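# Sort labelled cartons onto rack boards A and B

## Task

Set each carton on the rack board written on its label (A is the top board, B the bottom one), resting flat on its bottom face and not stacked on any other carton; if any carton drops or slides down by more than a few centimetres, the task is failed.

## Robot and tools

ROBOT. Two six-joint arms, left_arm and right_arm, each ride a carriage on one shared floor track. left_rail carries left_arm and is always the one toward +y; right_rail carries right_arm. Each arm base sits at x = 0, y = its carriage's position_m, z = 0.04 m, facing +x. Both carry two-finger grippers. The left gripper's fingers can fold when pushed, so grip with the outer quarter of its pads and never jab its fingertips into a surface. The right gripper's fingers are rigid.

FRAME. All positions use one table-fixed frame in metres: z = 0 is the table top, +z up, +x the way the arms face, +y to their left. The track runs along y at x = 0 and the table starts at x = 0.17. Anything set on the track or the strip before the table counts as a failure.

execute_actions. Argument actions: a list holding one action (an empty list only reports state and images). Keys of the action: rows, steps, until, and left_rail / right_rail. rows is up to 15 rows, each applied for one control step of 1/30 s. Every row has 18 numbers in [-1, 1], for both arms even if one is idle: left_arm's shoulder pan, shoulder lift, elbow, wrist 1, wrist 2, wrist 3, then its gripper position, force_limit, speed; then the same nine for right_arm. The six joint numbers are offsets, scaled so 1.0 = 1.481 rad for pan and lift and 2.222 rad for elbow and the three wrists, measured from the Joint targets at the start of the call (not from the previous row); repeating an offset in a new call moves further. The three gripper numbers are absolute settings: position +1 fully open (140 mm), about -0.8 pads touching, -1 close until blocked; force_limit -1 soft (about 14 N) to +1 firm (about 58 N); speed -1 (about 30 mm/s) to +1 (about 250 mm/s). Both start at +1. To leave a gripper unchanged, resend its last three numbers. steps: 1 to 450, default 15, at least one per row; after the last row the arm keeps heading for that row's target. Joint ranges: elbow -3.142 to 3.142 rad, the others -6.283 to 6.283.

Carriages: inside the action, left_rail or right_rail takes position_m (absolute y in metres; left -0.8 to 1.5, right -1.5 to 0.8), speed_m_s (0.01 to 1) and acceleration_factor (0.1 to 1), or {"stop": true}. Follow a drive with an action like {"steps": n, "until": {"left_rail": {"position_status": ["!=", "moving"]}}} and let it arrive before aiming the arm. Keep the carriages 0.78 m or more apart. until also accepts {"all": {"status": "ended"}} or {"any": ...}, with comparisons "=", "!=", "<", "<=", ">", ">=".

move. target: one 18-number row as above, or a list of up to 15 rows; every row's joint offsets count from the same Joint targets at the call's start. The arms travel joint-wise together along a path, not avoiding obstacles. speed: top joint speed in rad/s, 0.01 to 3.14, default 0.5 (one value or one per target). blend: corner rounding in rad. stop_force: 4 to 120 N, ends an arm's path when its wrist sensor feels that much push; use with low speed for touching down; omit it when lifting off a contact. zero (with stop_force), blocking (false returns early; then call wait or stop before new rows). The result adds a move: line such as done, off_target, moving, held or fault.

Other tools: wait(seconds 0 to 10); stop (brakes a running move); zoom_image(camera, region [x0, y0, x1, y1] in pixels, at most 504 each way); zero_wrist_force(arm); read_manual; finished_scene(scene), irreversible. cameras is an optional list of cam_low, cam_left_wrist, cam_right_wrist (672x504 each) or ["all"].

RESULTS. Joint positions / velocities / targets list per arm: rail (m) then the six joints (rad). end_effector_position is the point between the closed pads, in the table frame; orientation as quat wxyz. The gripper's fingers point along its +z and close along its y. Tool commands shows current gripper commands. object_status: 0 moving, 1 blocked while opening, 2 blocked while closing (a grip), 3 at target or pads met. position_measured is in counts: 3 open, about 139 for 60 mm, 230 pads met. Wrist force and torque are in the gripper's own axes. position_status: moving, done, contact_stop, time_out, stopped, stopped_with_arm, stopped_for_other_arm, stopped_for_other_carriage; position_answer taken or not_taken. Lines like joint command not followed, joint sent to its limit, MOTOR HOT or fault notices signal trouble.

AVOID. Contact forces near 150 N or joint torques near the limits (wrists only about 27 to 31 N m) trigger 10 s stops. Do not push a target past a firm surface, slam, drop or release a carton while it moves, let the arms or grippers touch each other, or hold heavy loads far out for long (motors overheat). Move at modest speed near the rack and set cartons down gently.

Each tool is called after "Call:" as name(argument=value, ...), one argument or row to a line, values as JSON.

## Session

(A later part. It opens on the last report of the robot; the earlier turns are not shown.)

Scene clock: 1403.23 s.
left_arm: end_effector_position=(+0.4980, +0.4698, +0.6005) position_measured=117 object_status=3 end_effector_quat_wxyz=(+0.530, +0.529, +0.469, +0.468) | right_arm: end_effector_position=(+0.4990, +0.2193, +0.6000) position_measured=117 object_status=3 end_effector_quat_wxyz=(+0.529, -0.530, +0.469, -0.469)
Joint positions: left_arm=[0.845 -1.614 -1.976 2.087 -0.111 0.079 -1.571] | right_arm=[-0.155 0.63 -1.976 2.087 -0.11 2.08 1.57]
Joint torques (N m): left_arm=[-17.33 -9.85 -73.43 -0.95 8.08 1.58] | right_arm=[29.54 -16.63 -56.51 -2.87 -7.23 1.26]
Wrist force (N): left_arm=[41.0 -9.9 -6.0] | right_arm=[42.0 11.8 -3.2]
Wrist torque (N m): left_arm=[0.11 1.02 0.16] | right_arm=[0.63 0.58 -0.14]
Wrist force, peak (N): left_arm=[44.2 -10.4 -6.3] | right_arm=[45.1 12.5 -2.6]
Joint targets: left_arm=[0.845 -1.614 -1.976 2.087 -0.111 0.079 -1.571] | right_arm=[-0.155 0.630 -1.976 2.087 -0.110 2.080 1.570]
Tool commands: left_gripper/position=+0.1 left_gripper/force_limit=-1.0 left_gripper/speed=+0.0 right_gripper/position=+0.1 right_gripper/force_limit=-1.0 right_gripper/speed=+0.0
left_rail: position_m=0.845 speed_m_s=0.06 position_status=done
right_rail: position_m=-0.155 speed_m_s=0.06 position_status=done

Call:
move(
  target=[
    [0.06864,0.02234,-0.00876,-0.00613,0.04574,0,0.1,-1,0,-0.03874,0.02234,-0.00876,-0.00613,-0.02583,0,0.1,-1,0],
    [0.1329,0.04717,-0.01908,-0.01236,0.08859,0,0.1,-1,0,-0.07264,0.04717,-0.01908,-0.01236,-0.04842,0,0.1,-1,0],
    [0.19253,0.07396,-0.0309,-0.01839,0.12834,0,0.1,-1,0,-0.10203,0.07396,-0.0309,-0.01839,-0.06801,0,0.1,-1,0],
    [0.24759,0.10226,-0.04419,-0.02396,0.16503,0,0.1,-1,0,-0.12762,0.10226,-0.04419,-0.02396,-0.08508,0,0.1,-1,0],
    [0.29794,0.13168,-0.05889,-0.02888,0.19859,0,0.1,-1,0,-0.14997,0.13168,-0.05889,-0.02888,-0.09998,0,0.1,-1,0],
    [0.344,0.16197,-0.07494,-0.03299,0.22929,0,0.1,-1,0,-0.1696,0.16197,-0.07494,-0.03299,-0.11306,0,0.1,-1,0],
    [0.38611,0.19283,-0.09233,-0.03618,0.25736,0,0.1,-1,0,-0.18697,0.19283,-0.09233,-0.03618,-0.12465,0,0.1,-1,0],
    [0.42423,0.22419,-0.11104,-0.03838,0.28277,0,0.1,-1,0,-0.20216,0.22419,-0.11104,-0.03838,-0.13478,0,0.1,-1,0],
  ],
  speed=0.1,
  blend=0.02,
  cameras=["all"],
)

Call:
move(
  target=[
    [0,0.00544,0.01441,-0.01804,0,0,0.1,-1,0,0,0.00544,0.01441,-0.01804,0,0,0.1,-1,0],
    [0,0.01194,0.02829,-0.03625,0,0,0.1,-1,0,0,0.01194,0.02829,-0.03625,0,0,0.1,-1,0],
  ],
  speed=0.025,
  blend=0.005,
  stop_force=10,
  cameras=["cam_low"],
)

Scene clock: 1426.47 s.
left_arm: end_effector_position=(+0.7682, +0.4699, +0.6002) position_measured=117 object_status=3 end_effector_quat_wxyz=(+0.530, +0.529, +0.469, +0.468) | right_arm: end_effector_position=(+0.7690, +0.2185, +0.5998) position_measured=117 object_status=3 end_effector_quat_wxyz=(+0.529, -0.530, +0.469, -0.469)
Joint positions: left_arm=[0.845 -0.986 -1.644 1.841 -0.197 0.707 -1.571] | right_arm=[-0.155 0.331 -1.644 1.841 -0.196 1.78 1.57]
Joint torques (N m): left_arm=[-9.64 -17.45 -74.49 -10.87 18.14 1.41] | right_arm=[8.07 -38 -62.29 -14.06 -17.71 1.22]
Wrist force (N): left_arm=[31.7 -6.6 -4.4] | right_arm=[32.9 15.7 -2.6]
Wrist torque (N m): left_arm=[-0.02 0.86 -0.25] | right_arm=[0.39 0.36 -0.67]
Wrist force, peak (N): left_arm=[44.4 -10.7 -6.0] | right_arm=[45.8 12.8 -3.0]
Joint targets: left_arm=[0.845 -0.985 -1.644 1.840 -0.197 0.707 -1.571] | right_arm=[-0.155 0.331 -1.644 1.841 -0.196 1.780 1.570]
left_rail: position_m=0.845 speed_m_s=0.06 position_status=done
right_rail: position_m=-0.155 speed_m_s=0.06 position_status=done
move: done
camera_calibration:
cam_left_wrist: T_world_to_cam=[[-0.0181989, 0.000836569, 0.999834, -0.577518], [-0.449866, -0.893065, -0.00744118, 0.765908], [0.892911, -0.449927, 0.0166291, -0.301703], [0, 0, 0, 1]] pos_world=[0.60344, 0.548745, 0.588139]
cam_right_wrist: T_world_to_cam=[[-0.0165499, 0.0198641, -0.999666, 0.614956], [-0.42255, 0.905995, 0.0249983, 0.113715], [0.906188, 0.422823, -0.00660055, -0.609232], [0, 0, 0, 1]] pos_world=[0.610306, 0.142356, 0.607887]

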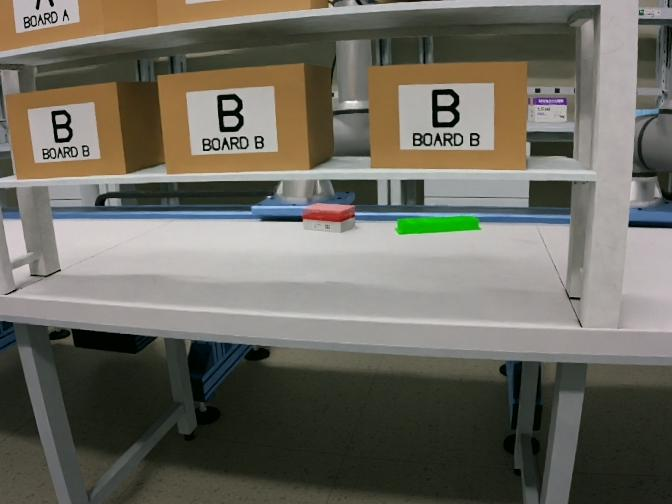

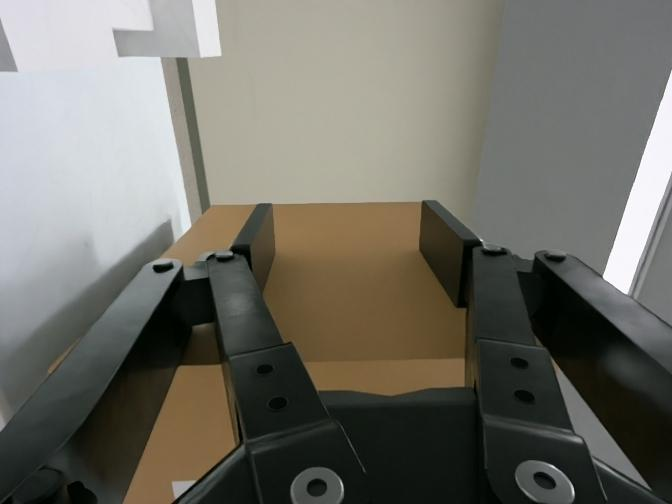

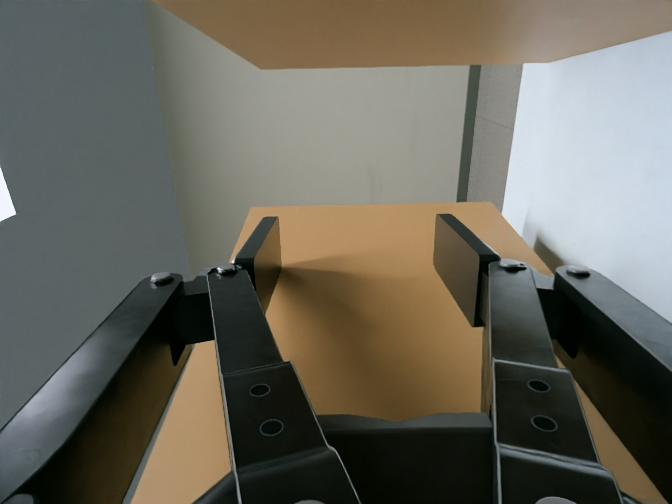

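Scene clock: 1429.57 s.
left_arm: end_effector_position=(+0.7683, +0.4698, +0.5783) position_measured=117 object_status=3 end_effector_quat_wxyz=(+0.530, +0.529, +0.469, +0.468) | right_arm: end_effector_position=(+0.7691, +0.2185, +0.5776) position_measured=117 object_status=3 end_effector_quat_wxyz=(+0.529, -0.530, +0.469, -0.469)
Joint positions: left_arm=[0.845 -0.985 -1.636 1.872 -0.237 0.707 -1.571] | right_arm=[-0.155 0.331 -1.636 1.873 -0.236 1.78 1.57]
Joint torques (N m): left_arm=[-17.79 -53.51 -68.81 -1.16 17.23 1.89] | right_arm=[9.89 -54.42 -55.98 -1.82 -17.36 1.27]
Wrist force (N): left_arm=[32.1 0.5 -3.7] | right_arm=[34.2 7.0 -5.7]
Wrist torque (N m): left_arm=[0.10 0.93 -0.43] | right_arm=[0.10 0.34 -0.74]
Wrist force, peak (N): left_arm=[34.6 9.6 -3.4] | right_arm=[34.5 16.5 -2.5]
Joint targets: left_arm=[0.845 -0.985 -1.636 1.872 -0.237 0.707 -1.571] | right_arm=[-0.155 0.331 -1.636 1.873 -0.236 1.780 1.570]
left_rail: position_m=0.845 speed_m_s=0.06 position_status=done
right_rail: position_m=-0.155 speed_m_s=0.06 position_status=done
move: contact (left_arm, right_arm); path passed 0 of 2 targets; left_arm: the wrist 1 is farthest, 0.040 rad from its target; right_arm: the wrist 1 is farthest, 0.040 rad from its target
Images, in order (width x height): cam_low 672x504.

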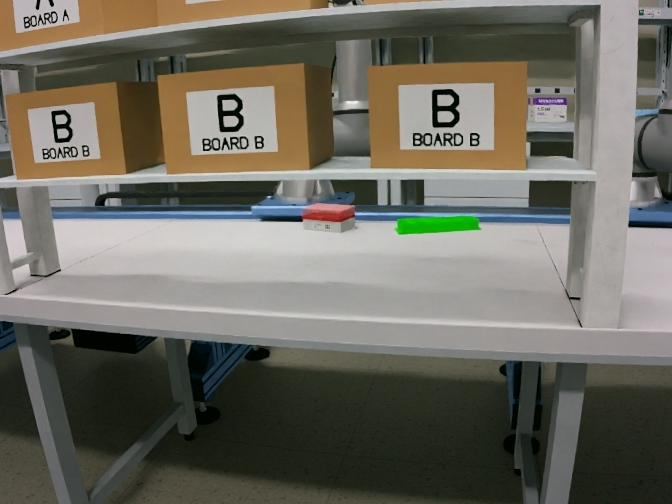

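Call:
move(
  target=[
    [0,0.0005,0.0013,-0.0017,0,0,0.1,-1,0,0,0.0005,0.0013,-0.0017,0,0,0.1,-1,0],
    [0.01897,-0.01721,0.01202,-0.0006,0.01265,0,0.1,-1,0,-0.0318,-0.01721,0.01202,-0.0006,-0.0212,0,0.1,-1,0],
  ],
  speed=0.025,
  blend=0,
)

Call:
move(
  target=[
    [-0.1140,-0.0874,0.0481,0.0102,-0.0760,0,0.1,-1,0,0.0402,-0.0874,0.0481,0.0102,0.0268,0,0.1,-1,0],
    [-0.2623,-0.1712,0.0867,0.0275,-0.1748,0,0.1,-1,0,0.0986,-0.1712,0.0867,0.0275,0.0657,0,0.1,-1,0],
    [-0.5056,-0.3070,0.1348,0.0698,-0.3370,0,0.1,-1,0,0.1373,-0.3070,0.1348,0.0698,0.0915,0,0.1,-1,0],
  ],
  speed=0.3,
  blend=0.03,
  cameras=["all"],
)

Scene clock: 1439.77 s.
left_arm: end_effector_position=(+0.7685, +0.4948, +0.5764) position_measured=117 object_status=3 end_effector_quat_wxyz=(+0.530, +0.529, +0.469, +0.468) | right_arm: end_effector_position=(+0.7692, +0.1936, +0.5757) position_measured=117 object_status=3 end_effector_quat_wxyz=(+0.529, -0.530, +0.469, -0.469)
Joint positions: left_arm=[0.845 -0.957 -1.661 1.899 -0.238 0.735 -1.571] | right_arm=[-0.155 0.284 -1.661 1.9 -0.238 1.734 1.57]
Joint torques (N m): left_arm=[14.48 -62.63 -39.7 1.4 1.94 1.49] | right_arm=[-15.4 -53.5 -35.17 0.71 -3.15 1.21]
Wrist force (N): left_arm=[0.5 0.1 -0.3] | right_arm=[0.6 9.6 -0.1]
Wrist torque (N m): left_arm=[0.08 0.02 -0.22] | right_arm=[1.56 -0.31 -0.41]
Wrist force, peak (N): left_arm=[34.5 19.4 -1.3] | right_arm=[36.1 -10.9 -14.4]
Joint targets: left_arm=[0.845 -0.957 -1.661 1.899 -0.238 0.735 -1.571] | right_arm=[-0.155 0.284 -1.661 1.900 -0.238 1.733 1.570]
left_rail: position_m=0.845 speed_m_s=0.06 position_status=done
right_rail: position_m=-0.155 speed_m_s=0.06 position_status=done
move: done

Scene clock: 1442.80 s.
left_arm: end_effector_position=(+0.4766, +0.5304, +0.5775) position_measured=117 object_status=3 end_effector_quat_wxyz=(+0.530, +0.529, +0.469, +0.468) | right_arm: end_effector_position=(+0.4790, +0.1580, +0.5770) position_measured=117 object_status=3 end_effector_quat_wxyz=(+0.529, -0.530, +0.469, -0.469)
Joint positions: left_arm=[0.845 -1.706 -2.116 2.199 -0.083 -0.013 -1.571] | right_arm=[-0.155 0.487 -2.116 2.199 -0.083 1.937 1.57]
Joint torques (N m): left_arm=[-13.26 -18 -37.29 3.13 -2.59 1.61] | right_arm=[12.93 -12.6 -36.98 0.69 3.54 1.34]
Wrist force (N): left_arm=[0.1 -0.3 -0.1] | right_arm=[0.3 9.8 -1.0]
Wrist torque (N m): left_arm=[-0.05 0.08 -0.23] | right_arm=[1.52 -0.24 -0.49]
Wrist force, peak (N): left_arm=[2.3 0.0 1.9] | right_arm=[0.1 10.3 -0.5]
Joint targets: left_arm=[0.845 -1.706 -2.116 2.199 -0.083 -0.013 -1.571] | right_arm=[-0.155 0.487 -2.116 2.199 -0.083 1.937 1.570]
left_rail: position_m=0.845 speed_m_s=0.06 position_status=done
right_rail: position_m=-0.155 speed_m_s=0.06 position_status=done
move: done
camera_calibration:
cam_left_wrist: T_world_to_cam=[[-0.0181494, 0.00137379, 0.999834, -0.560522], [-0.450077, -0.892963, -0.00694303, 0.688355], [0.892805, -0.450129, 0.016825, -0.0137765], [0, 0, 0, 1]] pos_world=[0.311939, 0.609244, 0.56544]
cam_right_wrist: T_world_to_cam=[[-0.0160146, 0.0198908, -0.999674, 0.5883], [-0.422645, 0.905956, 0.0247968, 0.0467116], [0.906154, 0.422905, -0.00610179, -0.321295], [0, 0, 0, 1]] pos_world=[0.320307, 0.0818568, 0.584989]

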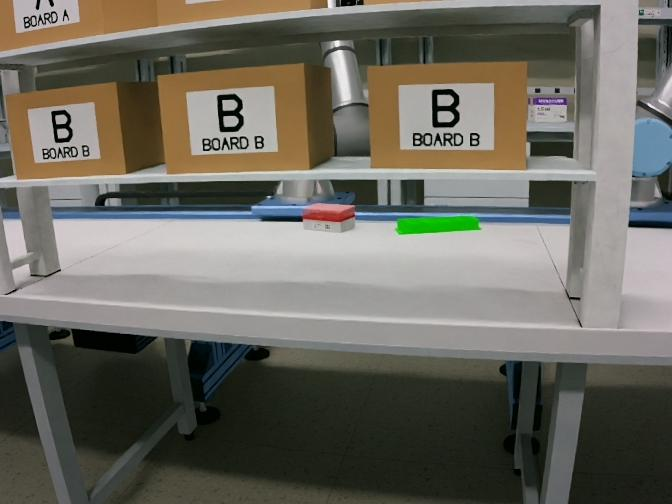

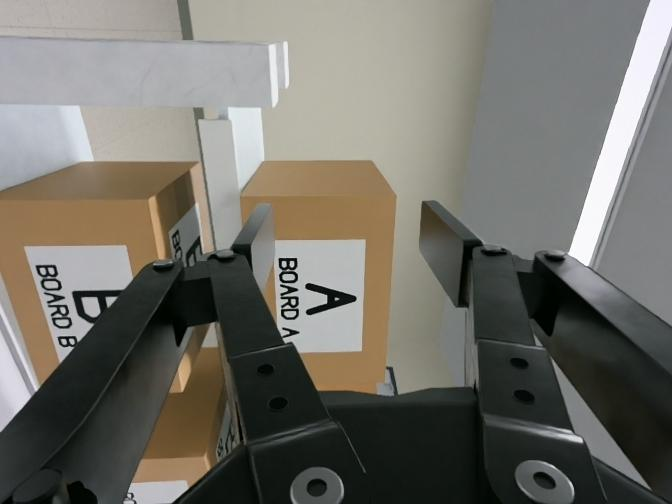

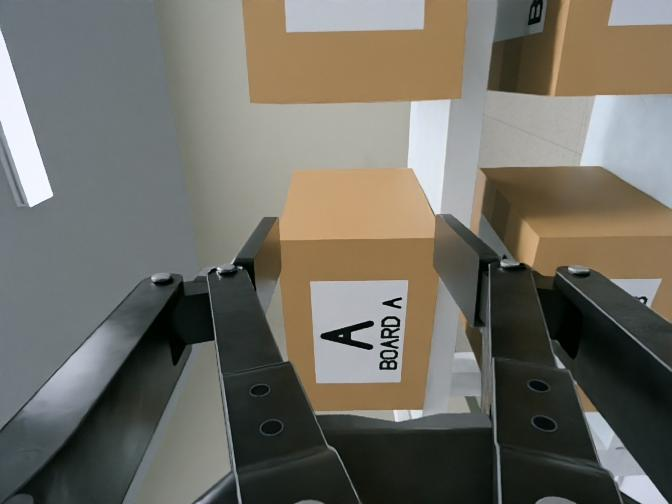

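Call:
finished_scene(
  scene=1,
)

The scene is finished: the task was done.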